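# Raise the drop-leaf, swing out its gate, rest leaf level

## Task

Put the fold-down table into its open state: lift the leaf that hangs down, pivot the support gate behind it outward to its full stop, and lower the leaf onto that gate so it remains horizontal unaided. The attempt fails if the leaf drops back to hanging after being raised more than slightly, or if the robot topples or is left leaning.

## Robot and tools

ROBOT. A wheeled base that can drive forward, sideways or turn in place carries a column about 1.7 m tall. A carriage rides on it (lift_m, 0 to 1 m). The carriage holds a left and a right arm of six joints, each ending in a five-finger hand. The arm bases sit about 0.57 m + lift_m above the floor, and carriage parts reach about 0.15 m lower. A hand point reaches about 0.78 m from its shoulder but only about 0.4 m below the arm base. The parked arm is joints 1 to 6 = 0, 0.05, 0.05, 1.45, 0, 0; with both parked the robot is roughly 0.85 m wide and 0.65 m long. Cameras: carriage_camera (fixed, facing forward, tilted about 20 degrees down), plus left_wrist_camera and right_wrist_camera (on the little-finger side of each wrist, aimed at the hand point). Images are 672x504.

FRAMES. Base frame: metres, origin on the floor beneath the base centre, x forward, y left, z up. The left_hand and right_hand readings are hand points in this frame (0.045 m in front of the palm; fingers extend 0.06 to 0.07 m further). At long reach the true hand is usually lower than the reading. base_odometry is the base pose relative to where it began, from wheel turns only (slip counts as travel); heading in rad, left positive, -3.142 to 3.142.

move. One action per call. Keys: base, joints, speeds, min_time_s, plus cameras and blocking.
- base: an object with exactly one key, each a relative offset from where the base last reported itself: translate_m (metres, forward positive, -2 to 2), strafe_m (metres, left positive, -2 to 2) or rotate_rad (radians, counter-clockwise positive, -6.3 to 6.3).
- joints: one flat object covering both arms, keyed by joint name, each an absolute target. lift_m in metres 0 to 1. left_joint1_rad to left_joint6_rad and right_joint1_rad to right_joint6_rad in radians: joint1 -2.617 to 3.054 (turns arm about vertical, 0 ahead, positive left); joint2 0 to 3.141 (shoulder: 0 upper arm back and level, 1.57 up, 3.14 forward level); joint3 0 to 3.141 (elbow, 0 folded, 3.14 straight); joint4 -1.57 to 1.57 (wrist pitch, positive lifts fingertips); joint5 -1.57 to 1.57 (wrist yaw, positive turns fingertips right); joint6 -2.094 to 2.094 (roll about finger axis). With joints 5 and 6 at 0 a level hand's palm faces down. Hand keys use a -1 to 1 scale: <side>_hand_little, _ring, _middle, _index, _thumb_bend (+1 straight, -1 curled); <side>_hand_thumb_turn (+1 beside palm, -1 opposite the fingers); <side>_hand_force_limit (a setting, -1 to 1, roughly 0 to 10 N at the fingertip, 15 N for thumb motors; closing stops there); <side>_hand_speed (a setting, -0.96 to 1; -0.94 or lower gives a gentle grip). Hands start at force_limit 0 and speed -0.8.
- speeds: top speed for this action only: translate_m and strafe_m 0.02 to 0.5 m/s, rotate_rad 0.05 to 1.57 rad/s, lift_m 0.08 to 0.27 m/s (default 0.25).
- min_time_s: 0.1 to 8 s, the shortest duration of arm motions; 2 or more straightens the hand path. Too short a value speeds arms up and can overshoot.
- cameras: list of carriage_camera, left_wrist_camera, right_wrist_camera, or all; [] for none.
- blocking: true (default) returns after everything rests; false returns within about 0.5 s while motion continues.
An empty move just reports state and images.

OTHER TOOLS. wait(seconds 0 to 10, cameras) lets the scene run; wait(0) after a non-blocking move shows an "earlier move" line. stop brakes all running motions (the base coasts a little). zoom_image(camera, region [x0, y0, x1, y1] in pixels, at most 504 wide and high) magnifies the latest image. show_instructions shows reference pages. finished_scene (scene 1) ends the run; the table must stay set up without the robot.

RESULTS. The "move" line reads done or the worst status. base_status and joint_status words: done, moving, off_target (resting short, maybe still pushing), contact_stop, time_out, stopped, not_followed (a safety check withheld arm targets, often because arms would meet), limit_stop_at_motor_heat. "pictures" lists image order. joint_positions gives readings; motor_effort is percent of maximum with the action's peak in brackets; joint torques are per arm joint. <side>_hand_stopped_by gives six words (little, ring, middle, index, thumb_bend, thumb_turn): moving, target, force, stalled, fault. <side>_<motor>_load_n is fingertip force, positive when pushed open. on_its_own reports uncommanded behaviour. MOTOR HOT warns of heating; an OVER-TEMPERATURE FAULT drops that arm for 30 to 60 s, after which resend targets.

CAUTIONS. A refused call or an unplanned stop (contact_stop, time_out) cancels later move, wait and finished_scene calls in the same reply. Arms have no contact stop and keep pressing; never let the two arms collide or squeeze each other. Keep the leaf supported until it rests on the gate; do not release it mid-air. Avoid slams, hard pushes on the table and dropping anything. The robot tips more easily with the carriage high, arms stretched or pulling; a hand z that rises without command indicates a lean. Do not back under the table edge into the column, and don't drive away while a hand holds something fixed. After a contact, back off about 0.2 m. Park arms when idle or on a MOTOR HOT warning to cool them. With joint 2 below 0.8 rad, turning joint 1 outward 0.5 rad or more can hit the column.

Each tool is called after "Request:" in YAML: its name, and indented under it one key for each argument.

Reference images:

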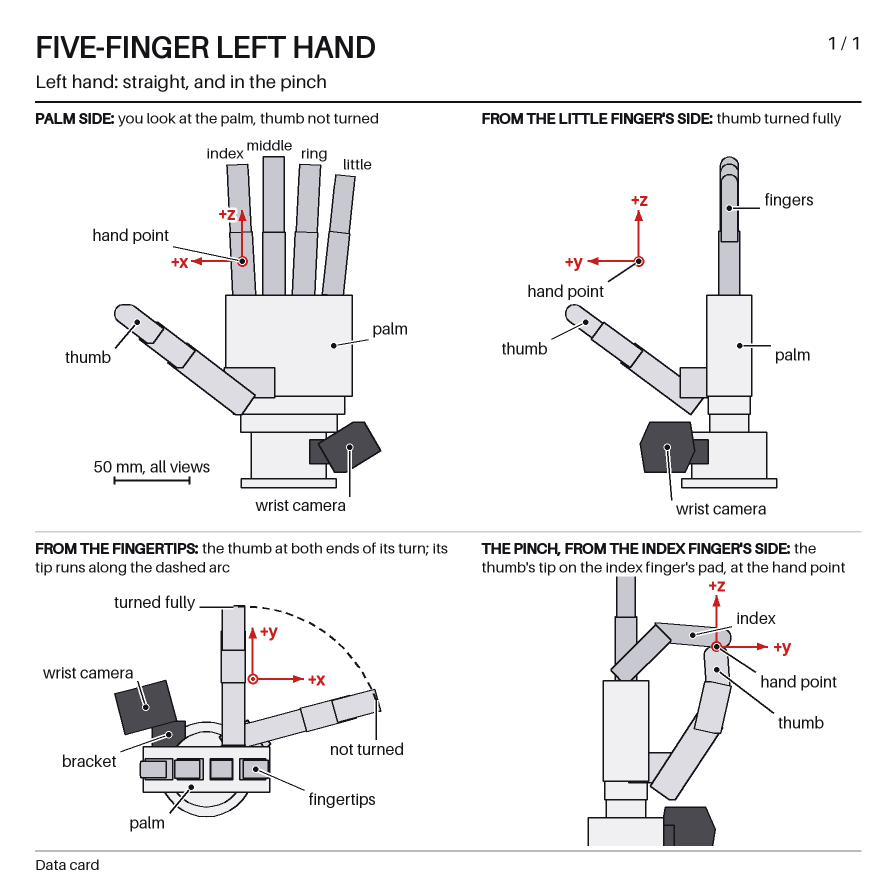

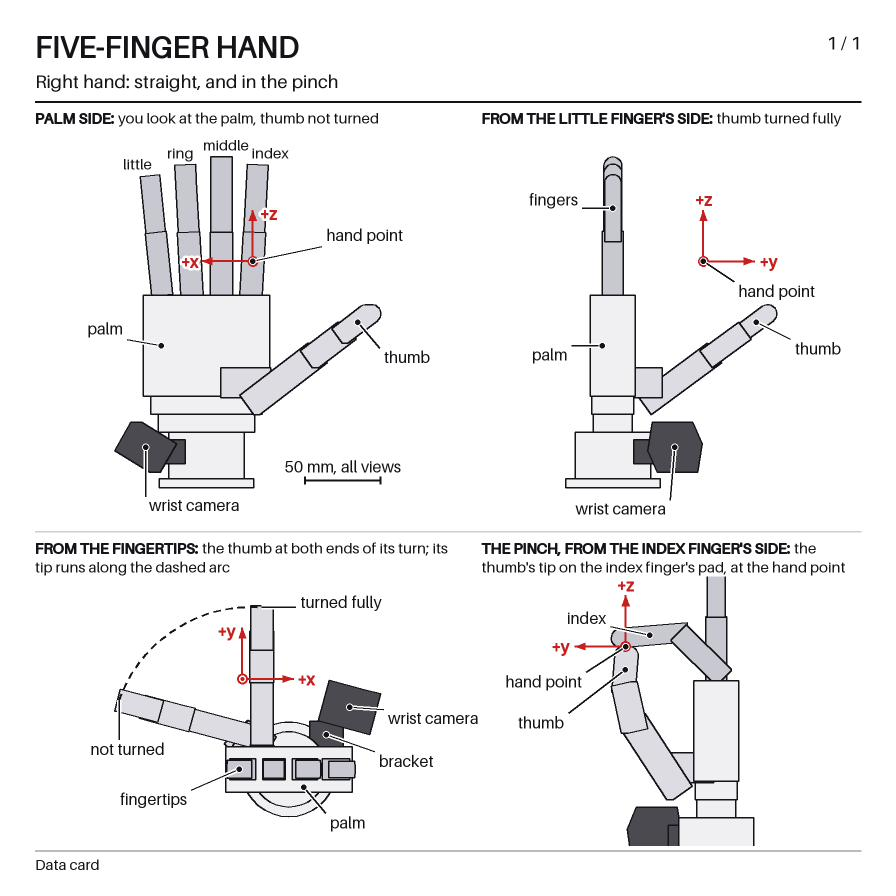

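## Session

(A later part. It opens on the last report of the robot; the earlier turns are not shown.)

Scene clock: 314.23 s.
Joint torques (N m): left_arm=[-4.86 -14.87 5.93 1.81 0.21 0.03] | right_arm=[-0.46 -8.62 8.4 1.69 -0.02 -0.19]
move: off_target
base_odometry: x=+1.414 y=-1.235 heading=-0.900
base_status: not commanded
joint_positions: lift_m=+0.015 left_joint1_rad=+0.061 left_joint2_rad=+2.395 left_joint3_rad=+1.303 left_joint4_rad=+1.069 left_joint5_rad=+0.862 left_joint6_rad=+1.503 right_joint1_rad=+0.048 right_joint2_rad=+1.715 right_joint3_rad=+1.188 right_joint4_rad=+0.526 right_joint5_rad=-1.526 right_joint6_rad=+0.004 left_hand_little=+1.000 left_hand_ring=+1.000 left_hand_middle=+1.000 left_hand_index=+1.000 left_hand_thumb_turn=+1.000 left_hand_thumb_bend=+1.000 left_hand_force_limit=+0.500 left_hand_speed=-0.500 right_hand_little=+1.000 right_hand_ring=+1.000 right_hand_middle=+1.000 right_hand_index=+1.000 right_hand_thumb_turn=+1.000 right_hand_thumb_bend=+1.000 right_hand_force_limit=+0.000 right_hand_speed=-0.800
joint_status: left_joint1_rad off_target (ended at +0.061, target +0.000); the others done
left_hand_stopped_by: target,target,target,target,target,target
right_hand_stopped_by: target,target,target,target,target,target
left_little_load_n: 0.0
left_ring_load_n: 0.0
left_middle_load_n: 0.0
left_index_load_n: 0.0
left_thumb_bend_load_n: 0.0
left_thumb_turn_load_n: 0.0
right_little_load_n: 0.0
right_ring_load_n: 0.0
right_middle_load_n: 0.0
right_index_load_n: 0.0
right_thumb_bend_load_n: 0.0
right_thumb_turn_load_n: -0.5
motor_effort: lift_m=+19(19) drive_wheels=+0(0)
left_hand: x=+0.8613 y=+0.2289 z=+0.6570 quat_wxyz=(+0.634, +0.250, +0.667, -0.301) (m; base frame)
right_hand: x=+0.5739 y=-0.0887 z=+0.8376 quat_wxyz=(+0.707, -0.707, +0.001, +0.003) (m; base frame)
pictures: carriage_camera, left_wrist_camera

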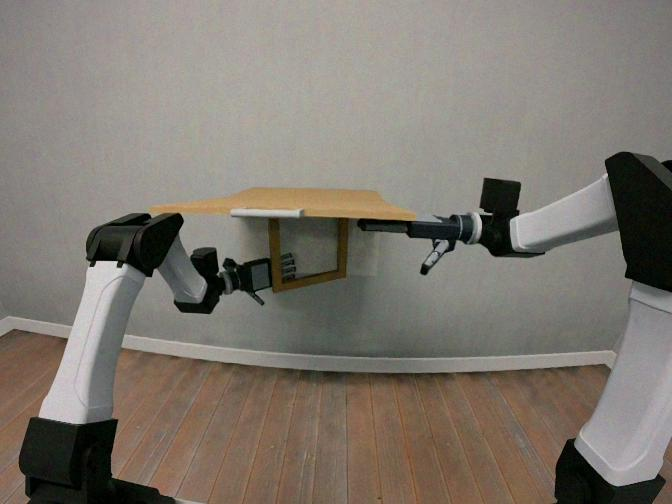

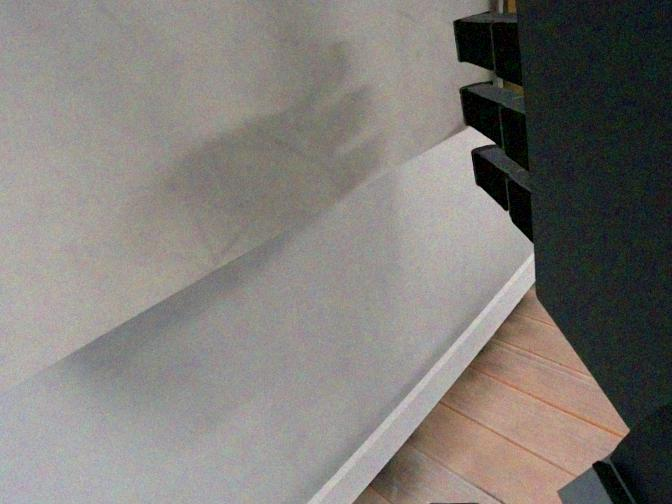

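Request:
move:
  joints: {"left_joint1_rad": -0.12, "left_joint2_rad": 2.27, "left_joint3_rad": 1.13, "left_joint4_rad": 1.15, "left_joint5_rad": 0.65, "left_joint6_rad": 1.5}
  min_time_s: 2
  cameras: ["left_wrist_camera", "carriage_camera"]

Scene clock: 318.13 s.
Joint torques (N m): left_arm=[-8.18 -12.77 6.42 1.87 0.86 0.05] | right_arm=[-0.35 -8.62 8.66 1.9 -0.07 -0.18]
move: off_target
base_odometry: x=+1.414 y=-1.235 heading=-0.900
base_status: not commanded
joint_positions: lift_m=+0.015 left_joint1_rad=-0.015 left_joint2_rad=+2.307 left_joint3_rad=+1.122 left_joint4_rad=+1.159 left_joint5_rad=+0.569 left_joint6_rad=+1.501 right_joint1_rad=+0.048 right_joint2_rad=+1.715 right_joint3_rad=+1.188 right_joint4_rad=+0.504 right_joint5_rad=-1.528 right_joint6_rad=+0.006 left_hand_little=+1.000 left_hand_ring=+1.000 left_hand_middle=+1.000 left_hand_index=+1.000 left_hand_thumb_turn=+1.000 left_hand_thumb_bend=+1.000 left_hand_force_limit=+0.500 left_hand_speed=-0.500 right_hand_little=+1.000 right_hand_ring=+1.000 right_hand_middle=+1.000 right_hand_index=+1.000 right_hand_thumb_turn=+1.000 right_hand_thumb_bend=+1.000 right_hand_force_limit=+0.000 right_hand_speed=-0.800
joint_status: left_joint1_rad off_target (ended at -0.015, target -0.120); left_joint5_rad off_target (ended at +0.570, target +0.650); the others done
left_hand_stopped_by: target,target,target,target,target,target
right_hand_stopped_by: target,target,target,target,target,target
left_little_load_n: 0.5
left_ring_load_n: 0.0
left_middle_load_n: 0.0
left_index_load_n: 0.0
left_thumb_bend_load_n: 0.0
left_thumb_turn_load_n: 0.0
right_little_load_n: 0.0
right_ring_load_n: 0.0
right_middle_load_n: 0.0
right_index_load_n: 0.0
right_thumb_bend_load_n: 0.0
right_thumb_turn_load_n: -0.5
motor_effort: lift_m=+19(19) drive_wheels=-2(2)
left_hand: x=+0.8443 y=+0.2354 z=+0.6572 quat_wxyz=(+0.661, +0.177, +0.692, -0.229) (m; base frame)
right_hand: x=+0.5722 y=-0.0888 z=+0.8365 quat_wxyz=(+0.707, -0.707, +0.009, +0.012) (m; base frame)
pictures: carriage_camera, left_wrist_camera

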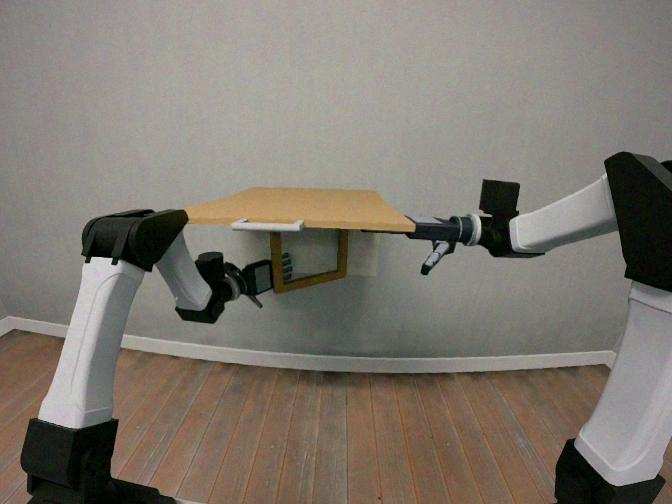

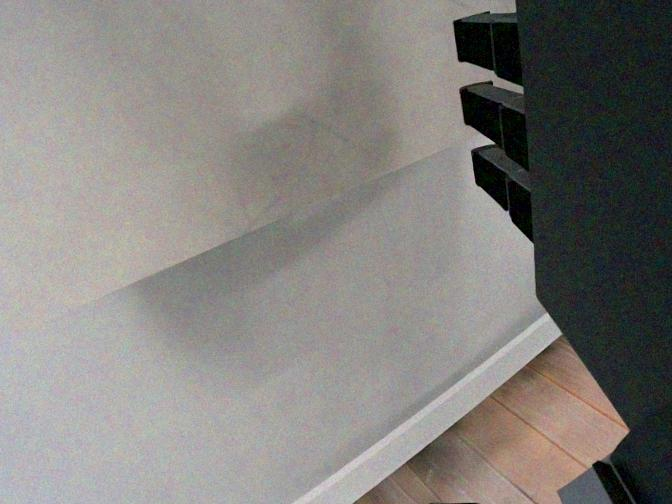

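Request:
wait:
  seconds: 1
  cameras: ["left_wrist_camera", "right_wrist_camera"]

Scene clock: 320.70 s.
Joint torques (N m): left_arm=[-8.18 -12.77 6.41 1.88 0.86 0.06] | right_arm=[-0.35 -8.4 8.75 1.94 -0.01 -0.16]
base_odometry: x=+1.414 y=-1.235 heading=-0.900
base_status: not commanded
joint_positions: lift_m=+0.015 left_joint1_rad=-0.015 left_joint2_rad=+2.307 left_joint3_rad=+1.122 left_joint4_rad=+1.159 left_joint5_rad=+0.569 left_joint6_rad=+1.501 right_joint1_rad=+0.048 right_joint2_rad=+1.715 right_joint3_rad=+1.188 right_joint4_rad=+0.504 right_joint5_rad=-1.528 right_joint6_rad=+0.006 left_hand_little=+1.000 left_hand_ring=+1.000 left_hand_middle=+1.000 left_hand_index=+1.000 left_hand_thumb_turn=+1.000 left_hand_thumb_bend=+1.000 left_hand_force_limit=+0.500 left_hand_speed=-0.500 right_hand_little=+1.000 right_hand_ring=+1.000 right_hand_middle=+1.000 right_hand_index=+1.000 right_hand_thumb_turn=+1.000 right_hand_thumb_bend=+1.000 right_hand_force_limit=+0.000 right_hand_speed=-0.800
joint_status: left_joint1_rad off_target (ended at -0.015, target -0.120); left_joint5_rad off_target (ended at +0.570, target +0.650); the others done
left_hand_stopped_by: target,target,target,target,target,target
right_hand_stopped_by: target,target,target,target,target,target
left_little_load_n: 0.0
left_ring_load_n: 0.0
left_middle_load_n: 0.0
left_index_load_n: 0.0
left_thumb_bend_load_n: 0.0
left_thumb_turn_load_n: 0.0
right_little_load_n: 0.0
right_ring_load_n: 0.0
right_middle_load_n: 0.0
right_index_load_n: 0.0
right_thumb_bend_load_n: 0.0
right_thumb_turn_load_n: -0.5
motor_effort: lift_m=+19(19) drive_wheels=-2(2)
left_hand: x=+0.8443 y=+0.2354 z=+0.6574 quat_wxyz=(+0.661, +0.177, +0.692, -0.229) (m; base frame)
right_hand: x=+0.5722 y=-0.0888 z=+0.8365 quat_wxyz=(+0.707, -0.707, +0.009, +0.012) (m; base frame)
wait: 1.00 s; at rest from the start
pictures: left_wrist_camera, right_wrist_camera

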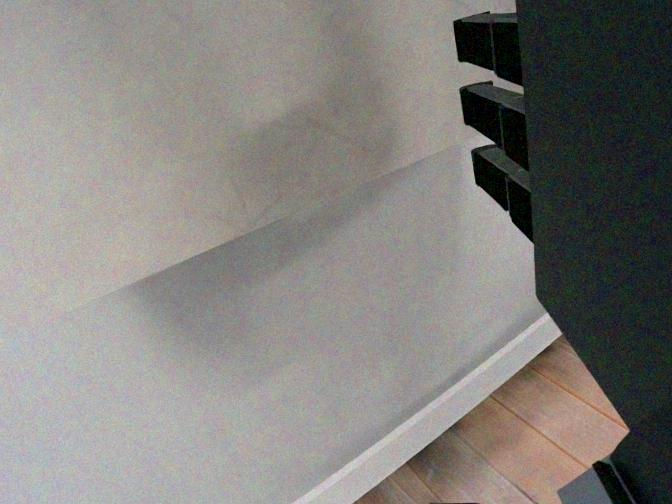

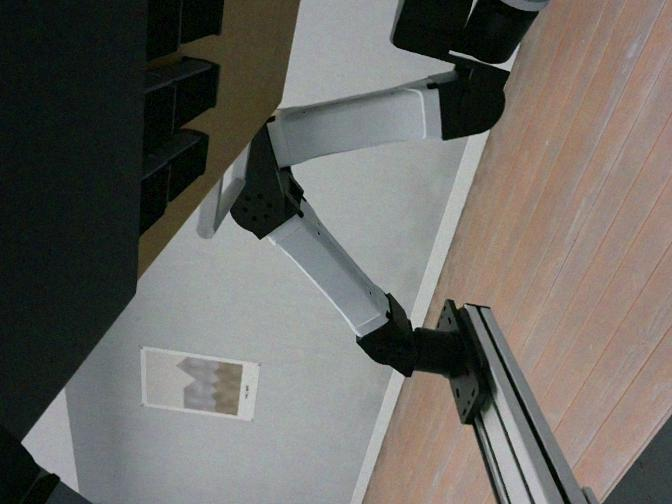

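Request:
move:
  joints: {"left_joint1_rad": 0.0, "left_joint2_rad": 2.29, "left_joint3_rad": 1.122, "left_joint4_rad": 1.159, "left_joint5_rad": 0.57, "left_joint6_rad": 1.5}
  min_time_s: 1

Scene clock: 324.67 s.
Joint torques (N m): left_arm=[0.13 -11.25 5.87 1.94 0.06 0.06] | right_arm=[-0.12 -8.53 8.62 1.88 -0.03 -0.15]
move: done
base_odometry: x=+1.414 y=-1.235 heading=-0.900
base_status: not commanded
joint_positions: lift_m=+0.015 left_joint1_rad=-0.005 left_joint2_rad=+2.307 left_joint3_rad=+1.121 left_joint4_rad=+1.161 left_joint5_rad=+0.565 left_joint6_rad=+1.501 right_joint1_rad=+0.048 right_joint2_rad=+1.715 right_joint3_rad=+1.188 right_joint4_rad=+0.504 right_joint5_rad=-1.528 right_joint6_rad=+0.006 left_hand_little=+1.000 left_hand_ring=+1.000 left_hand_middle=+1.000 left_hand_index=+1.000 left_hand_thumb_turn=+1.000 left_hand_thumb_bend=+1.000 left_hand_force_limit=+0.500 left_hand_speed=-0.500 right_hand_little=+1.000 right_hand_ring=+1.000 right_hand_middle=+1.000 right_hand_index=+1.000 right_hand_thumb_turn=+1.000 right_hand_thumb_bend=+1.000 right_hand_force_limit=+0.000 right_hand_speed=-0.800
joint_status: all done
left_hand_stopped_by: target,target,target,target,target,target
right_hand_stopped_by: target,target,target,target,target,target
left_little_load_n: 0.0
left_ring_load_n: 0.0
left_middle_load_n: 0.0
left_index_load_n: 0.0
left_thumb_bend_load_n: 0.0
left_thumb_turn_load_n: 0.0
right_little_load_n: 0.0
right_ring_load_n: 0.0
right_middle_load_n: 0.0
right_index_load_n: 0.0
right_thumb_bend_load_n: 0.0
right_thumb_turn_load_n: 0.0
motor_effort: lift_m=+19(19) drive_wheels=-1(2)
left_hand: x=+0.8449 y=+0.2426 z=+0.6573 quat_wxyz=(+0.663, +0.172, +0.693, -0.224) (m; base frame)
right_hand: x=+0.5722 y=-0.0888 z=+0.8365 quat_wxyz=(+0.707, -0.707, +0.009, +0.012) (m; base frame)
pictures: none

Request:
move:
  joints: {"lift_m": 0.04}
  speeds: {"lift_m": 0.08}
  cameras: ["carriage_camera", "right_wrist_camera"]

Scene clock: 325.87 s.
Joint torques (N m): left_arm=[0.13 -11.23 5.87 1.89 0.06 0.06] | right_arm=[-0.16 -8.72 8.81 2.36 -0.13 -0.23]
move: done
base_odometry: x=+1.414 y=-1.235 heading=-0.900
base_status: not commanded
joint_positions: lift_m=+0.040 left_joint1_rad=-0.005 left_joint2_rad=+2.307 left_joint3_rad=+1.121 left_joint4_rad=+1.166 left_joint5_rad=+0.565 left_joint6_rad=+1.501 right_joint1_rad=+0.048 right_joint2_rad=+1.715 right_joint3_rad=+1.188 right_joint4_rad=+0.472 right_joint5_rad=-1.519 right_joint6_rad=+0.014 left_hand_little=+1.000 left_hand_ring=+1.000 left_hand_middle=+1.000 left_hand_index=+1.000 left_hand_thumb_turn=+1.000 left_hand_thumb_bend=+1.000 left_hand_force_limit=+0.500 left_hand_speed=-0.500 right_hand_little=+1.000 right_hand_ring=+1.000 right_hand_middle=+1.000 right_hand_index=+1.000 right_hand_thumb_turn=+1.000 right_hand_thumb_bend=+1.000 right_hand_force_limit=+0.000 right_hand_speed=-0.800
joint_status: all done
left_hand_stopped_by: target,target,target,target,target,target
right_hand_stopped_by: target,target,target,target,target,target
left_little_load_n: 0.0
left_ring_load_n: 0.0
left_middle_load_n: 0.5
left_index_load_n: 0.0
left_thumb_bend_load_n: 0.0
left_thumb_turn_load_n: 0.0
right_little_load_n: -1.5
right_ring_load_n: 0.0
right_middle_load_n: 0.0
right_index_load_n: 0.0
right_thumb_bend_load_n: 0.0
right_thumb_turn_load_n: -0.5
motor_effort: lift_m=+20(24) drive_wheels=+0(1)
left_hand: x=+0.8451 y=+0.2426 z=+0.6836 quat_wxyz=(+0.665, +0.173, +0.692, -0.224) (m; base frame)
right_hand: x=+0.5714 y=-0.0886 z=+0.8600 quat_wxyz=(+0.706, -0.708, +0.026, +0.023) (m; base frame)
pictures: carriage_camera, right_wrist_camera

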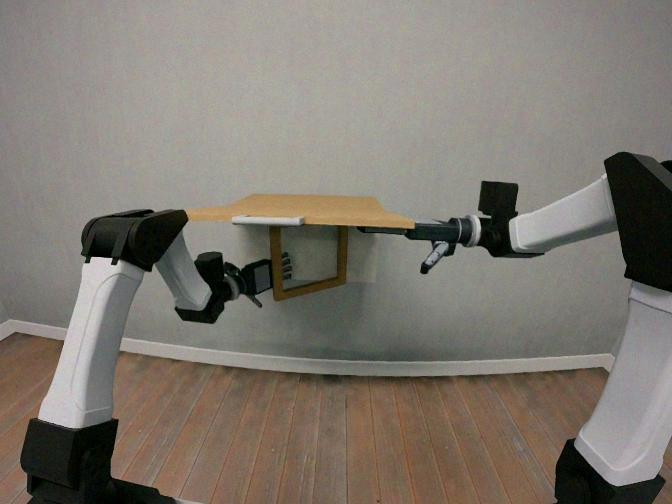

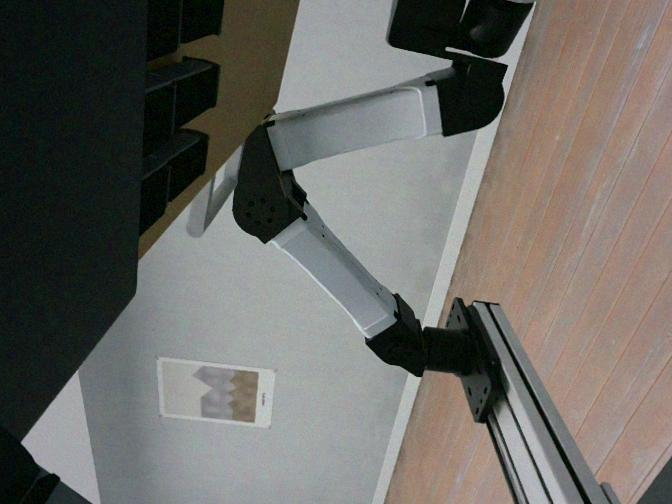

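Request:
move:
  joints: {"left_joint1_rad": -0.14, "left_joint2_rad": 2.25, "left_joint3_rad": 1.09, "left_joint4_rad": 1.18, "left_joint5_rad": 0.57, "left_joint6_rad": 1.5}
  min_time_s: 2
  cameras: ["carriage_camera"]

Scene clock: 328.63 s.
Joint torques (N m): left_arm=[-7.79 -12.62 6.37 1.96 1 0.06] | right_arm=[-0.34 -8.4 8.65 2.32 -0.12 -0.18]
move: off_target
base_odometry: x=+1.414 y=-1.235 heading=-0.900
base_status: not commanded
joint_positions: lift_m=+0.040 left_joint1_rad=-0.040 left_joint2_rad=+2.287 left_joint3_rad=+1.082 left_joint4_rad=+1.185 left_joint5_rad=+0.476 left_joint6_rad=+1.501 right_joint1_rad=+0.048 right_joint2_rad=+1.715 right_joint3_rad=+1.188 right_joint4_rad=+0.472 right_joint5_rad=-1.519 right_joint6_rad=+0.014 left_hand_little=+1.000 left_hand_ring=+1.000 left_hand_middle=+1.000 left_hand_index=+1.000 left_hand_thumb_turn=+1.000 left_hand_thumb_bend=+1.000 left_hand_force_limit=+0.500 left_hand_speed=-0.500 right_hand_little=+1.000 right_hand_ring=+1.000 right_hand_middle=+1.000 right_hand_index=+1.000 right_hand_thumb_turn=+1.000 right_hand_thumb_bend=+1.000 right_hand_force_limit=+0.000 right_hand_speed=-0.800
joint_status: left_joint1_rad off_target (ended at -0.040, target -0.140); left_joint5_rad off_target (ended at +0.476, target +0.570); the others done
left_hand_stopped_by: target,target,target,target,target,target
right_hand_stopped_by: target,target,target,target,target,target
left_little_load_n: 0.0
left_ring_load_n: 0.0
left_middle_load_n: 0.0
left_index_load_n: 0.0
left_thumb_bend_load_n: 0.0
left_thumb_turn_load_n: 0.0
right_little_load_n: -1.5
right_ring_load_n: 0.0
right_middle_load_n: 0.0
right_index_load_n: 0.0
right_thumb_bend_load_n: 0.0
right_thumb_turn_load_n: -0.5
motor_effort: lift_m=+20(20) drive_wheels=-1(1)
left_hand: x=+0.8397 y=+0.2386 z=+0.6839 quat_wxyz=(+0.670, +0.155, +0.697, -0.206) (m; base frame)
right_hand: x=+0.5714 y=-0.0886 z=+0.8600 quat_wxyz=(+0.706, -0.708, +0.026, +0.023) (m; base frame)
pictures: carriage_camera

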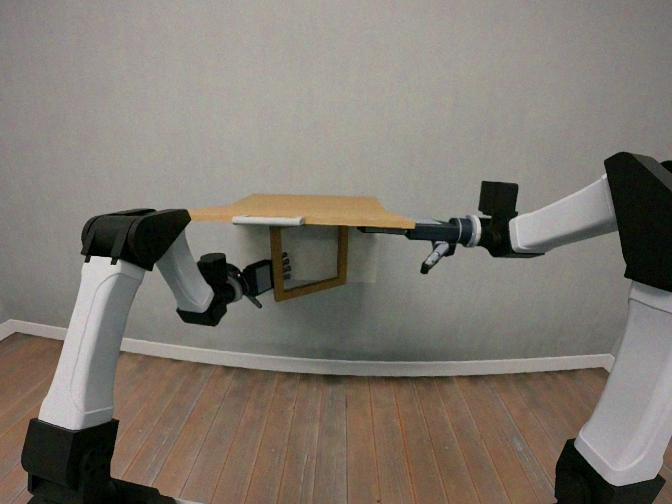

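Request:
zoom_image:
  camera: "carriage_camera"
  region: [170, 200, 370, 320]

Scaled by 2.520 from the camera's 672x504 image, which has a finer 960x720 frame.

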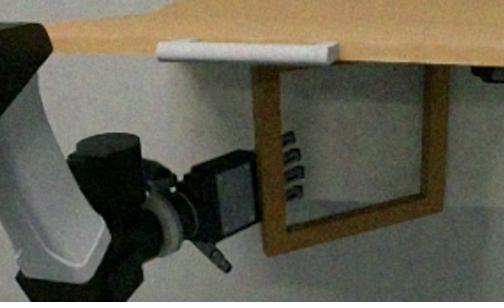

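Request:
move:
  joints: {"left_joint1_rad": 0.06, "left_joint2_rad": 2.31, "left_joint3_rad": 1.15, "left_joint4_rad": 1.17, "left_joint5_rad": 0.8, "left_joint6_rad": 1.5}
  min_time_s: 1.5

Request:
move:
  joints: {"left_joint1_rad": 0.276, "left_joint2_rad": 2.38, "left_joint3_rad": 1.283, "left_joint4_rad": 1.132, "left_joint5_rad": 1.216, "left_joint6_rad": 1.5}
  min_time_s: 2
  cameras: ["left_wrist_camera", "carriage_camera"]

Scene clock: 336.83 s.
Joint torques (N m): left_arm=[-0.05 -8.16 7.23 1.78 0.06 0.06] | right_arm=[-0.43 -8.58 8.69 2.29 -0.14 -0.23]
move: done
base_odometry: x=+1.414 y=-1.235 heading=-0.900
base_status: not commanded
joint_positions: lift_m=+0.040 left_joint1_rad=+0.058 left_joint2_rad=+2.287 left_joint3_rad=+1.133 left_joint4_rad=+1.175 left_joint5_rad=+0.791 left_joint6_rad=+1.501 right_joint1_rad=+0.048 right_joint2_rad=+1.715 right_joint3_rad=+1.188 right_joint4_rad=+0.472 right_joint5_rad=-1.519 right_joint6_rad=+0.014 left_hand_little=+1.000 left_hand_ring=+1.000 left_hand_middle=+1.000 left_hand_index=+1.000 left_hand_thumb_turn=+1.000 left_hand_thumb_bend=+1.000 left_hand_force_limit=+0.500 left_hand_speed=-0.500 right_hand_little=+1.000 right_hand_ring=+1.000 right_hand_middle=+1.000 right_hand_index=+1.000 right_hand_thumb_turn=+1.000 right_hand_thumb_bend=+1.000 right_hand_force_limit=+0.000 right_hand_speed=-0.800
joint_status: all done
left_hand_stopped_by: target,target,target,target,target,target
right_hand_stopped_by: target,target,target,target,target,target
left_little_load_n: 0.0
left_ring_load_n: 0.0
left_middle_load_n: 0.0
left_index_load_n: 0.0
left_thumb_bend_load_n: 0.0
left_thumb_turn_load_n: 0.0
right_little_load_n: -1.5
right_ring_load_n: 0.0
right_middle_load_n: 0.0
right_index_load_n: 0.0
right_thumb_bend_load_n: 0.0
right_thumb_turn_load_n: -0.5
motor_effort: lift_m=+20(20) drive_wheels=+0(1)
left_hand: x=+0.8366 y=+0.2380 z=+0.7024 quat_wxyz=(+0.658, +0.234, +0.662, -0.273) (m; base frame)
right_hand: x=+0.5714 y=-0.0886 z=+0.8600 quat_wxyz=(+0.706, -0.708, +0.026, +0.023) (m; base frame)
pictures: none

Scene clock: 339.13 s.
Joint torques (N m): left_arm=[0.12 -7.82 7.25 1.33 0.04 0.06] | right_arm=[-0.18 -8.5 8.65 2.34 -0.16 -0.23]
move: done
base_odometry: x=+1.414 y=-1.235 heading=-0.900
base_status: not commanded
joint_positions: lift_m=+0.040 left_joint1_rad=+0.271 left_joint2_rad=+2.348 left_joint3_rad=+1.265 left_joint4_rad=+1.151 left_joint5_rad=+1.207 left_joint6_rad=+1.501 right_joint1_rad=+0.048 right_joint2_rad=+1.715 right_joint3_rad=+1.188 right_joint4_rad=+0.472 right_joint5_rad=-1.519 right_joint6_rad=+0.014 left_hand_little=+1.000 left_hand_ring=+1.000 left_hand_middle=+1.000 left_hand_index=+1.000 left_hand_thumb_turn=+1.000 left_hand_thumb_bend=+1.000 left_hand_force_limit=+0.500 left_hand_speed=-0.500 right_hand_little=+1.000 right_hand_ring=+1.000 right_hand_middle=+1.000 right_hand_index=+1.000 right_hand_thumb_turn=+1.000 right_hand_thumb_bend=+1.000 right_hand_force_limit=+0.000 right_hand_speed=-0.800
joint_status: all done
left_hand_stopped_by: target,target,target,target,target,target
right_hand_stopped_by: target,target,target,target,target,target
left_little_load_n: 0.0
left_ring_load_n: 0.0
left_middle_load_n: 0.0
left_index_load_n: 0.0
left_thumb_bend_load_n: 0.0
left_thumb_turn_load_n: 0.0
right_little_load_n: -1.5
right_ring_load_n: 0.0
right_middle_load_n: 0.0
right_index_load_n: 0.0
right_thumb_bend_load_n: 0.0
right_thumb_turn_load_n: 0.0
motor_effort: lift_m=+20(20) drive_wheels=+0(0)
left_hand: x=+0.8266 y=+0.2990 z=+0.7113 quat_wxyz=(+0.638, +0.313, +0.624, -0.325) (m; base frame)
right_hand: x=+0.5714 y=-0.0886 z=+0.8600 quat_wxyz=(+0.706, -0.708, +0.026, +0.023) (m; base frame)
pictures: carriage_camera, left_wrist_camera

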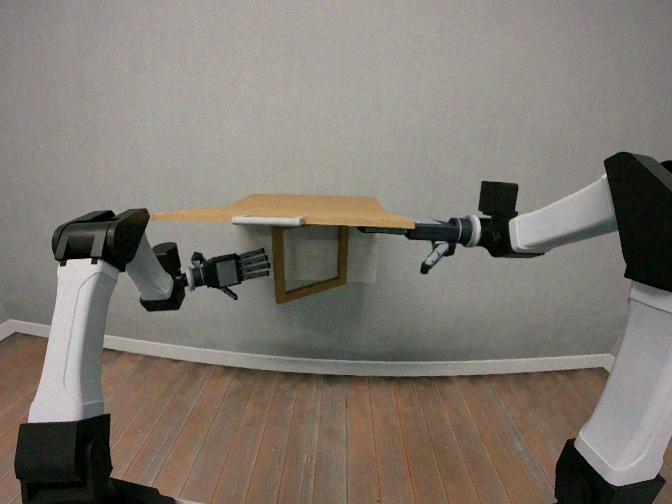

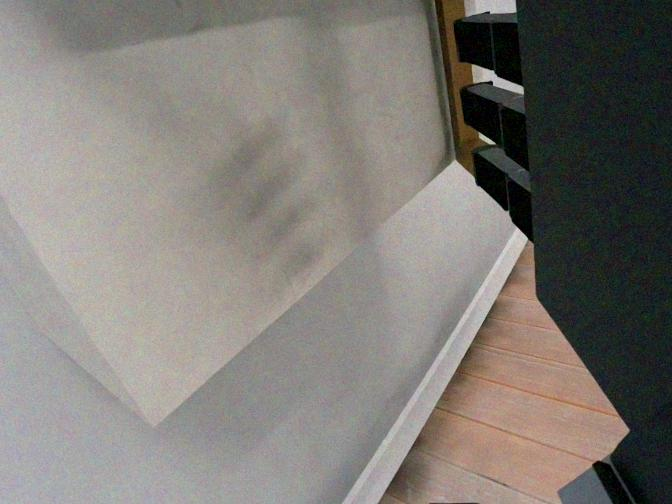

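Request:
move:
  joints: {"left_joint1_rad": 0.05, "left_joint2_rad": 2.53, "left_joint3_rad": 1.54, "left_joint4_rad": 0.99, "left_joint5_rad": 0.99, "left_joint6_rad": 1.5}
  min_time_s: 2.5
  cameras: ["left_wrist_camera", "carriage_camera"]

Scene clock: 342.70 s.
Joint torques (N m): left_arm=[-14.82 -7.15 7.43 1.48 -0.11 0.05] | right_arm=[-0.18 -8.54 8.59 2.39 -0.15 -0.21]
move: off_target
base_odometry: x=+1.415 y=-1.235 heading=-0.899
base_status: not commanded
joint_positions: lift_m=+0.040 left_joint1_rad=+0.242 left_joint2_rad=+2.472 left_joint3_rad=+1.528 left_joint4_rad=+1.010 left_joint5_rad=+0.998 left_joint6_rad=+1.501 right_joint1_rad=+0.048 right_joint2_rad=+1.715 right_joint3_rad=+1.188 right_joint4_rad=+0.465 right_joint5_rad=-1.521 right_joint6_rad=+0.015 left_hand_little=+1.000 left_hand_ring=+1.000 left_hand_middle=+1.000 left_hand_index=+1.000 left_hand_thumb_turn=+1.000 left_hand_thumb_bend=+1.000 left_hand_force_limit=+0.500 left_hand_speed=-0.500 right_hand_little=+1.000 right_hand_ring=+1.000 right_hand_middle=+1.000 right_hand_index=+1.000 right_hand_thumb_turn=+1.000 right_hand_thumb_bend=+1.000 right_hand_force_limit=+0.000 right_hand_speed=-0.800
joint_status: left_joint1_rad off_target (ended at +0.242, target +0.050); the others done
left_hand_stopped_by: target,target,target,target,target,target
right_hand_stopped_by: target,target,target,target,target,target
left_little_load_n: 0.0
left_ring_load_n: 0.0
left_middle_load_n: 0.0
left_index_load_n: 0.0
left_thumb_bend_load_n: -0.5
left_thumb_turn_load_n: 0.0
right_little_load_n: -1.0
right_ring_load_n: 0.0
right_middle_load_n: 0.0
right_index_load_n: 0.0
right_thumb_bend_load_n: 0.0
right_thumb_turn_load_n: 0.0
motor_effort: lift_m=+20(20) drive_wheels=-7(7)
left_hand: x=+0.8941 y=+0.3282 z=+0.7135 quat_wxyz=(+0.667, +0.252, +0.647, -0.271) (m; base frame)
right_hand: x=+0.5707 y=-0.0887 z=+0.8598 quat_wxyz=(+0.706, -0.708, +0.028, +0.026) (m; base frame)
pictures: carriage_camera, left_wrist_camera

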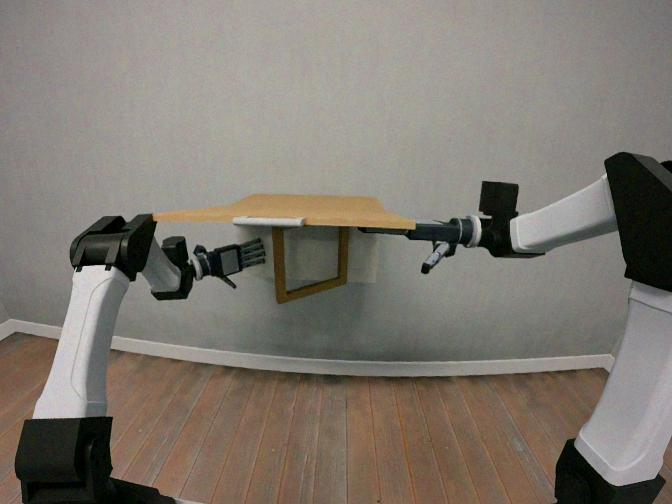

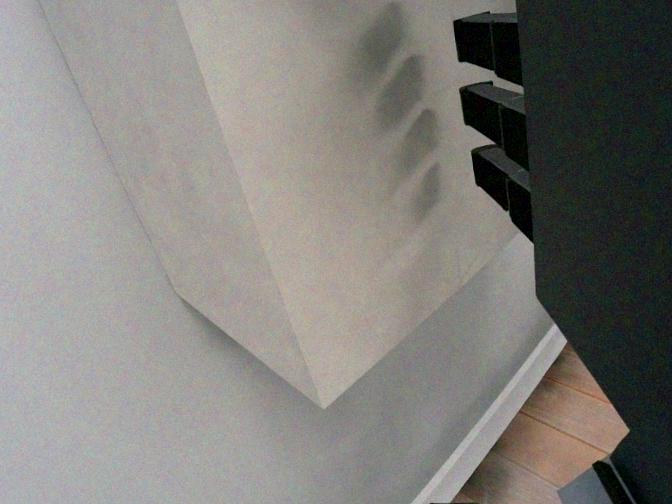

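Request:
move:
  joints: {"left_joint1_rad": 0.29, "left_joint2_rad": 2.44, "left_joint3_rad": 1.4, "left_joint4_rad": 1.07, "left_joint5_rad": 1.12, "left_joint6_rad": 1.5}
  min_time_s: 1.5

Request:
move:
  joints: {"left_joint1_rad": 0.276, "left_joint2_rad": 2.38, "left_joint3_rad": 1.283, "left_joint4_rad": 1.132, "left_joint5_rad": 1.216, "left_joint6_rad": 1.5}
  min_time_s: 1.5

Request:
move:
  joints: {"left_joint1_rad": 0.194, "left_joint2_rad": 2.36, "left_joint3_rad": 1.178, "left_joint4_rad": 1.19, "left_joint5_rad": 1.134, "left_joint6_rad": 1.5}
  min_time_s: 2
  cameras: ["left_wrist_camera", "carriage_camera"]

Scene clock: 348.83 s.
Joint torques (N m): left_arm=[-0.01 -13.52 5.14 1.7 0.08 0.06] | right_arm=[-0.36 -8.58 8.76 2.47 -0.18 -0.26]
move: done
base_odometry: x=+1.414 y=-1.235 heading=-0.900
base_status: not commanded
joint_positions: lift_m=+0.040 left_joint1_rad=+0.287 left_joint2_rad=+2.472 left_joint3_rad=+1.410 left_joint4_rad=+1.062 left_joint5_rad=+1.112 left_joint6_rad=+1.501 right_joint1_rad=+0.048 right_joint2_rad=+1.715 right_joint3_rad=+1.188 right_joint4_rad=+0.460 right_joint5_rad=-1.521 right_joint6_rad=+0.016 left_hand_little=+1.000 left_hand_ring=+1.000 left_hand_middle=+1.000 left_hand_index=+1.000 left_hand_thumb_turn=+1.000 left_hand_thumb_bend=+1.000 left_hand_force_limit=+0.500 left_hand_speed=-0.500 right_hand_little=+1.000 right_hand_ring=+1.000 right_hand_middle=+1.000 right_hand_index=+1.000 right_hand_thumb_turn=+1.000 right_hand_thumb_bend=+1.000 right_hand_force_limit=+0.000 right_hand_speed=-0.800
joint_status: all done
left_hand_stopped_by: target,target,target,target,target,target
right_hand_stopped_by: target,target,target,target,target,target
left_little_load_n: 0.0
left_ring_load_n: 0.0
left_middle_load_n: 0.0
left_index_load_n: 0.0
left_thumb_bend_load_n: 0.0
left_thumb_turn_load_n: 0.0
right_little_load_n: -1.0
right_ring_load_n: 0.0
right_middle_load_n: 0.0
right_index_load_n: -0.5
right_thumb_bend_load_n: 0.0
right_thumb_turn_load_n: -0.5
motor_effort: lift_m=+20(20) drive_wheels=-3(7)
left_hand: x=+0.8600 y=+0.3313 z=+0.6768 quat_wxyz=(+0.638, +0.260, +0.657, -0.306) (m; base frame)
right_hand: x=+0.5701 y=-0.0887 z=+0.8596 quat_wxyz=(+0.705, -0.708, +0.030, +0.029) (m; base frame)
pictures: none

Scene clock: 350.63 s.
Joint torques (N m): left_arm=[-0.64 -13.85 4.78 1.63 0.1 0.06] | right_arm=[-0.44 -8.58 8.57 2.43 -0.14 -0.25]
move: done
base_odometry: x=+1.414 y=-1.235 heading=-0.900
base_status: not commanded
joint_positions: lift_m=+0.040 left_joint1_rad=+0.282 left_joint2_rad=+2.424 left_joint3_rad=+1.293 left_joint4_rad=+1.124 left_joint5_rad=+1.208 left_joint6_rad=+1.501 right_joint1_rad=+0.048 right_joint2_rad=+1.715 right_joint3_rad=+1.188 right_joint4_rad=+0.460 right_joint5_rad=-1.521 right_joint6_rad=+0.016 left_hand_little=+1.000 left_hand_ring=+1.000 left_hand_middle=+1.000 left_hand_index=+1.000 left_hand_thumb_turn=+1.000 left_hand_thumb_bend=+1.000 left_hand_force_limit=+0.500 left_hand_speed=-0.500 right_hand_little=+1.000 right_hand_ring=+1.000 right_hand_middle=+1.000 right_hand_index=+1.000 right_hand_thumb_turn=+1.000 right_hand_thumb_bend=+1.000 right_hand_force_limit=+0.000 right_hand_speed=-0.800
joint_status: all done
left_hand_stopped_by: target,target,target,target,target,target
right_hand_stopped_by: target,target,target,target,target,target
left_little_load_n: 0.0
left_ring_load_n: 0.0
left_middle_load_n: -0.5
left_index_load_n: 0.0
left_thumb_bend_load_n: 0.0
left_thumb_turn_load_n: 0.0
right_little_load_n: -1.0
right_ring_load_n: 0.0
right_middle_load_n: 0.0
right_index_load_n: 0.0
right_thumb_bend_load_n: 0.0
right_thumb_turn_load_n: -0.5
motor_effort: lift_m=+20(20) drive_wheels=-3(3)
left_hand: x=+0.8287 y=+0.3056 z=+0.6738 quat_wxyz=(+0.619, +0.292, +0.645, -0.339) (m; base frame)
right_hand: x=+0.5701 y=-0.0887 z=+0.8596 quat_wxyz=(+0.705, -0.708, +0.030, +0.029) (m; base frame)
pictures: none

Scene clock: 352.93 s.
Joint torques (N m): left_arm=[-5.01 -13.37 4.42 1.68 -0.06 0.06] | right_arm=[-0.2 -8.44 8.94 2.44 -0.18 -0.22]
move: off_target
base_odometry: x=+1.414 y=-1.235 heading=-0.900
base_status: not commanded
joint_positions: lift_m=+0.040 left_joint1_rad=+0.257 left_joint2_rad=+2.403 left_joint3_rad=+1.189 left_joint4_rad=+1.182 left_joint5_rad=+1.142 left_joint6_rad=+1.501 right_joint1_rad=+0.048 right_joint2_rad=+1.715 right_joint3_rad=+1.188 right_joint4_rad=+0.460 right_joint5_rad=-1.521 right_joint6_rad=+0.016 left_hand_little=+1.000 left_hand_ring=+1.000 left_hand_middle=+1.000 left_hand_index=+1.000 left_hand_thumb_turn=+1.000 left_hand_thumb_bend=+1.000 left_hand_force_limit=+0.500 left_hand_speed=-0.500 right_hand_little=+1.000 right_hand_ring=+1.000 right_hand_middle=+1.000 right_hand_index=+1.000 right_hand_thumb_turn=+1.000 right_hand_thumb_bend=+1.000 right_hand_force_limit=+0.000 right_hand_speed=-0.800
joint_status: left_joint1_rad off_target (ended at +0.257, target +0.194); the others done
left_hand_stopped_by: target,target,target,target,target,target
right_hand_stopped_by: target,target,target,target,target,target
left_little_load_n: 0.0
left_ring_load_n: -0.5
left_middle_load_n: 0.0
left_index_load_n: 0.0
left_thumb_bend_load_n: 0.0
left_thumb_turn_load_n: 0.0
right_little_load_n: -1.0
right_ring_load_n: 0.0
right_middle_load_n: 0.0
right_index_load_n: -0.5
right_thumb_bend_load_n: 0.0
right_thumb_turn_load_n: -0.5
motor_effort: lift_m=+20(20) drive_wheels=-3(3)
left_hand: x=+0.8157 y=+0.2961 z=+0.6603 quat_wxyz=(+0.619, +0.273, +0.657, -0.332) (m; base frame)
right_hand: x=+0.5701 y=-0.0887 z=+0.8596 quat_wxyz=(+0.705, -0.708, +0.030, +0.029) (m; base frame)
pictures: carriage_camera, left_wrist_camera

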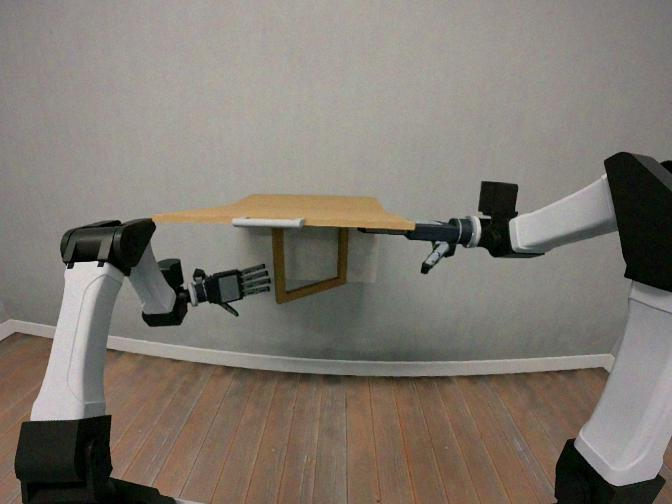

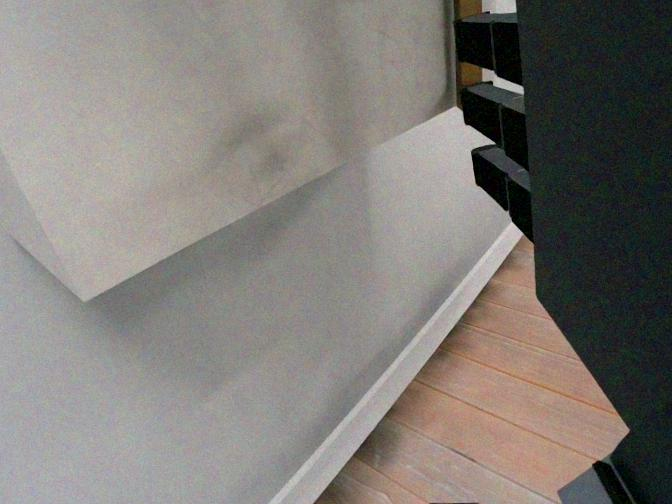

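Request:
move:
  joints: {"left_joint1_rad": 0.30, "left_joint2_rad": 2.38, "left_joint3_rad": 1.25, "left_joint4_rad": 1.15, "left_joint5_rad": 1.25, "left_joint6_rad": 1.5}
  min_time_s: 1.2

Request:
move:
  joints: {"left_joint1_rad": 0.45, "left_joint2_rad": 2.46, "left_joint3_rad": 1.6, "left_joint4_rad": 0.9, "left_joint5_rad": 1.55, "left_joint6_rad": 1.5}
  min_time_s: 2
  cameras: ["carriage_camera"]

Scene clock: 356.57 s.
Joint torques (N m): left_arm=[-0.05 -11.95 6.78 1.33 0.1 0.06] | right_arm=[-0.25 -8.72 8.57 2.42 -0.13 -0.22]
move: done
base_odometry: x=+1.414 y=-1.235 heading=-0.900
base_status: not commanded
joint_positions: lift_m=+0.040 left_joint1_rad=+0.298 left_joint2_rad=+2.403 left_joint3_rad=+1.234 left_joint4_rad=+1.169 left_joint5_rad=+1.242 left_joint6_rad=+1.501 right_joint1_rad=+0.048 right_joint2_rad=+1.715 right_joint3_rad=+1.188 right_joint4_rad=+0.460 right_joint5_rad=-1.521 right_joint6_rad=+0.016 left_hand_little=+1.000 left_hand_ring=+1.000 left_hand_middle=+1.000 left_hand_index=+1.000 left_hand_thumb_turn=+1.000 left_hand_thumb_bend=+1.000 left_hand_force_limit=+0.500 left_hand_speed=-0.500 right_hand_little=+1.000 right_hand_ring=+1.000 right_hand_middle=+1.000 right_hand_index=+1.000 right_hand_thumb_turn=+1.000 right_hand_thumb_bend=+1.000 right_hand_force_limit=+0.000 right_hand_speed=-0.800
joint_status: all done
left_hand_stopped_by: target,target,target,target,target,target
right_hand_stopped_by: target,target,target,target,target,target
left_little_load_n: 0.0
left_ring_load_n: 0.0
left_middle_load_n: 0.0
left_index_load_n: 0.0
left_thumb_bend_load_n: 0.0
left_thumb_turn_load_n: 0.0
right_little_load_n: -1.0
right_ring_load_n: -0.5
right_middle_load_n: 0.0
right_index_load_n: 0.0
right_thumb_bend_load_n: 0.0
right_thumb_turn_load_n: 0.0
motor_effort: lift_m=+20(20) drive_wheels=-3(3)
left_hand: x=+0.8139 y=+0.3064 z=+0.6735 quat_wxyz=(+0.618, +0.299, +0.641, -0.343) (m; base frame)
right_hand: x=+0.5701 y=-0.0887 z=+0.8596 quat_wxyz=(+0.705, -0.708, +0.030, +0.029) (m; base frame)
pictures: none

Scene clock: 358.87 s.
Joint torques (N m): left_arm=[0.12 -8.62 7.92 1.07 0.04 0.06] | right_arm=[-0.28 -8.49 8.51 2.45 -0.17 -0.27]
move: done
base_odometry: x=+1.414 y=-1.235 heading=-0.900
base_status: not commanded
joint_positions: lift_m=+0.040 left_joint1_rad=+0.445 left_joint2_rad=+2.426 left_joint3_rad=+1.581 left_joint4_rad=+0.918 left_joint5_rad=+1.541 left_joint6_rad=+1.501 right_joint1_rad=+0.048 right_joint2_rad=+1.715 right_joint3_rad=+1.188 right_joint4_rad=+0.460 right_joint5_rad=-1.521 right_joint6_rad=+0.016 left_hand_little=+1.000 left_hand_ring=+1.000 left_hand_middle=+1.000 left_hand_index=+1.000 left_hand_thumb_turn=+1.000 left_hand_thumb_bend=+1.000 left_hand_force_limit=+0.500 left_hand_speed=-0.500 right_hand_little=+1.000 right_hand_ring=+1.000 right_hand_middle=+1.000 right_hand_index=+1.000 right_hand_thumb_turn=+1.000 right_hand_thumb_bend=+1.000 right_hand_force_limit=+0.000 right_hand_speed=-0.800
joint_status: all done
left_hand_stopped_by: target,target,target,target,target,target
right_hand_stopped_by: target,target,target,target,target,target
left_little_load_n: 0.0
left_ring_load_n: 0.0
left_middle_load_n: 0.0
left_index_load_n: 0.0
left_thumb_bend_load_n: 0.0
left_thumb_turn_load_n: 0.0
right_little_load_n: -0.5
right_ring_load_n: 0.0
right_middle_load_n: 0.0
right_index_load_n: -0.5
right_thumb_bend_load_n: 0.0
right_thumb_turn_load_n: 0.0
motor_effort: lift_m=+20(20) drive_wheels=-3(3)
left_hand: x=+0.8265 y=+0.3710 z=+0.7379 quat_wxyz=(+0.605, +0.369, +0.602, -0.367) (m; base frame)
right_hand: x=+0.5701 y=-0.0887 z=+0.8596 quat_wxyz=(+0.705, -0.708, +0.030, +0.029) (m; base frame)
pictures: carriage_camera

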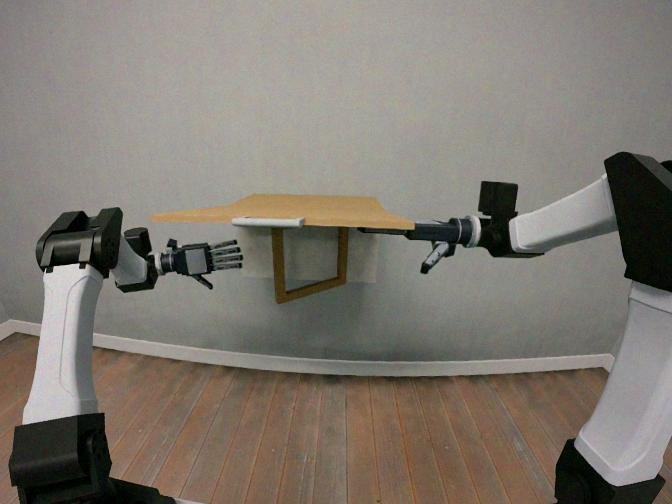

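Request:
move:
  base: {"translate_m": -0.04}
  joints: {"right_joint1_rad": 0.045, "right_joint2_rad": 1.83, "right_joint3_rad": 1.393, "right_joint4_rad": 0.52, "right_joint5_rad": -1.525, "right_joint6_rad": 0.0}
  speeds: {"translate_m": 0.04}
  min_time_s: 1.5
  cameras: ["carriage_camera"]

Scene clock: 361.27 s.
Joint torques (N m): left_arm=[0.13 -8.61 7.91 1.11 0.02 0.06] | right_arm=[-0.69 -8.01 11.58 2.23 0.03 -0.27]
move: off_target
base_odometry: x=+1.390 y=-1.204 heading=-0.900
base_status: done
joint_positions: lift_m=+0.040 left_joint1_rad=+0.445 left_joint2_rad=+2.426 left_joint3_rad=+1.581 left_joint4_rad=+0.915 left_joint5_rad=+1.544 left_joint6_rad=+1.501 right_joint1_rad=+0.048 right_joint2_rad=+1.835 right_joint3_rad=+1.331 right_joint4_rad=+0.460 right_joint5_rad=-1.539 right_joint6_rad=+0.016 left_hand_little=+1.000 left_hand_ring=+1.000 left_hand_middle=+1.000 left_hand_index=+1.000 left_hand_thumb_turn=+1.000 left_hand_thumb_bend=+1.000 left_hand_force_limit=+0.500 left_hand_speed=-0.500 right_hand_little=+1.000 right_hand_ring=+1.000 right_hand_middle=+1.000 right_hand_index=+1.000 right_hand_thumb_turn=+1.000 right_hand_thumb_bend=+1.000 right_hand_force_limit=+0.000 right_hand_speed=-0.800
joint_status: right_joint3_rad off_target (ended at +1.331, target +1.393); right_joint4_rad off_target (ended at +0.460, target +0.520); the others done
left_hand_stopped_by: target,target,target,target,target,target
right_hand_stopped_by: target,target,target,target,target,target
left_little_load_n: 0.0
left_ring_load_n: 0.0
left_middle_load_n: 0.0
left_index_load_n: 0.0
left_thumb_bend_load_n: 0.0
left_thumb_turn_load_n: 0.0
right_little_load_n: -1.0
right_ring_load_n: 0.0
right_middle_load_n: 0.0
right_index_load_n: 0.0
right_thumb_bend_load_n: 0.0
right_thumb_turn_load_n: 0.0
motor_effort: lift_m=+20(20) drive_wheels=-3(5)
left_hand: x=+0.8260 y=+0.3706 z=+0.7374 quat_wxyz=(+0.604, +0.369, +0.602, -0.369) (m; base frame)
right_hand: x=+0.6008 y=-0.0877 z=+0.8599 quat_wxyz=(+0.706, -0.707, +0.016, +0.027) (m; base frame)
pictures: carriage_camera

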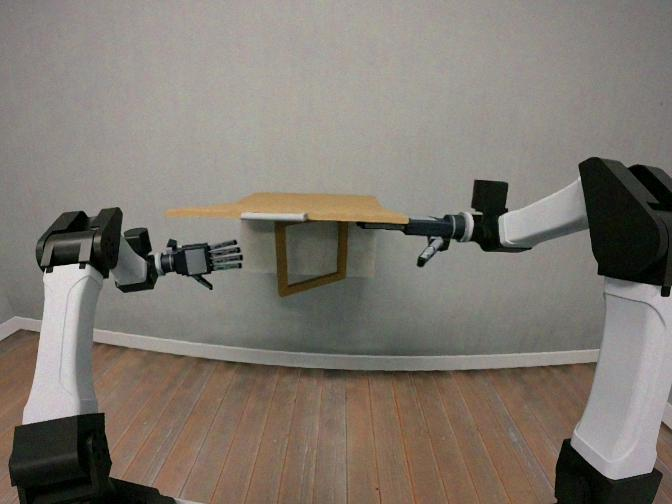

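Request:
move:
  base: {"translate_m": -0.04}
  joints: {"right_joint1_rad": 0.042, "right_joint2_rad": 1.965, "right_joint3_rad": 1.63, "right_joint4_rad": 0.46, "right_joint5_rad": -1.53, "right_joint6_rad": 0.0}
  speeds: {"translate_m": 0.04}
  min_time_s: 1.5
  cameras: ["carriage_camera", "right_wrist_camera"]

Scene clock: 363.57 s.
Joint torques (N m): left_arm=[0.14 -8.7 7.92 1.09 0.01 0.06] | right_arm=[-0.96 -9.87 12.55 2.48 0.02 -0.3]
move: off_target
base_odometry: x=+1.365 y=-1.172 heading=-0.900
base_status: done
joint_positions: lift_m=+0.040 left_joint1_rad=+0.445 left_joint2_rad=+2.427 left_joint3_rad=+1.581 left_joint4_rad=+0.914 left_joint5_rad=+1.544 left_joint6_rad=+1.501 right_joint1_rad=+0.046 right_joint2_rad=+1.979 right_joint3_rad=+1.558 right_joint4_rad=+0.382 right_joint5_rad=-1.547 right_joint6_rad=+0.019 left_hand_little=+1.000 left_hand_ring=+1.000 left_hand_middle=+1.000 left_hand_index=+1.000 left_hand_thumb_turn=+1.000 left_hand_thumb_bend=+1.000 left_hand_force_limit=+0.500 left_hand_speed=-0.500 right_hand_little=+1.000 right_hand_ring=+1.000 right_hand_middle=+1.000 right_hand_index=+1.000 right_hand_thumb_turn=+1.000 right_hand_thumb_bend=+1.000 right_hand_force_limit=+0.000 right_hand_speed=-0.800
joint_status: right_joint3_rad off_target (ended at +1.558, target +1.630); right_joint4_rad off_target (ended at +0.382, target +0.460); the others done
left_hand_stopped_by: target,target,target,target,target,target
right_hand_stopped_by: target,target,target,target,target,target
left_little_load_n: 0.5
left_ring_load_n: 0.5
left_middle_load_n: 0.0
left_index_load_n: 0.0
left_thumb_bend_load_n: 0.0
left_thumb_turn_load_n: 0.0
right_little_load_n: -2.0
right_ring_load_n: 0.0
right_middle_load_n: 0.0
right_index_load_n: 0.0
right_thumb_bend_load_n: 0.0
right_thumb_turn_load_n: 0.0
motor_effort: lift_m=+20(20) drive_wheels=-3(6)
left_hand: x=+0.8259 y=+0.3705 z=+0.7367 quat_wxyz=(+0.603, +0.369, +0.603, -0.370) (m; base frame)
right_hand: x=+0.6400 y=-0.0867 z=+0.8683 quat_wxyz=(+0.706, -0.707, +0.012, +0.028) (m; base frame)
pictures: carriage_camera, right_wrist_camera

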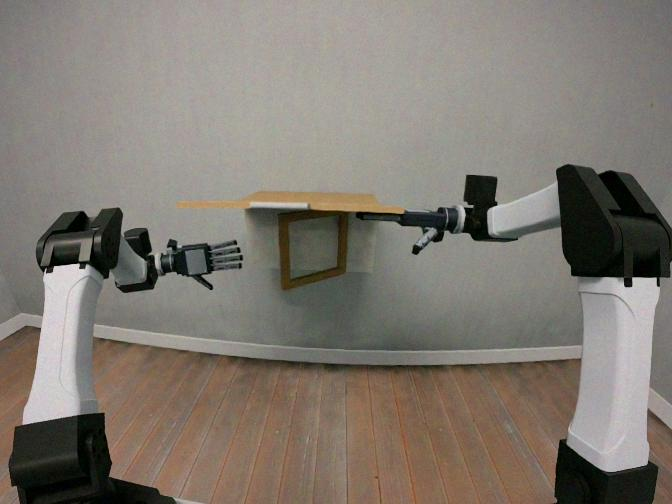

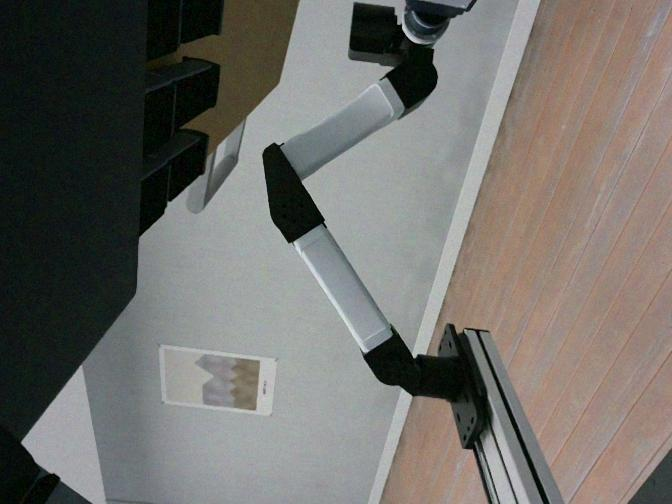

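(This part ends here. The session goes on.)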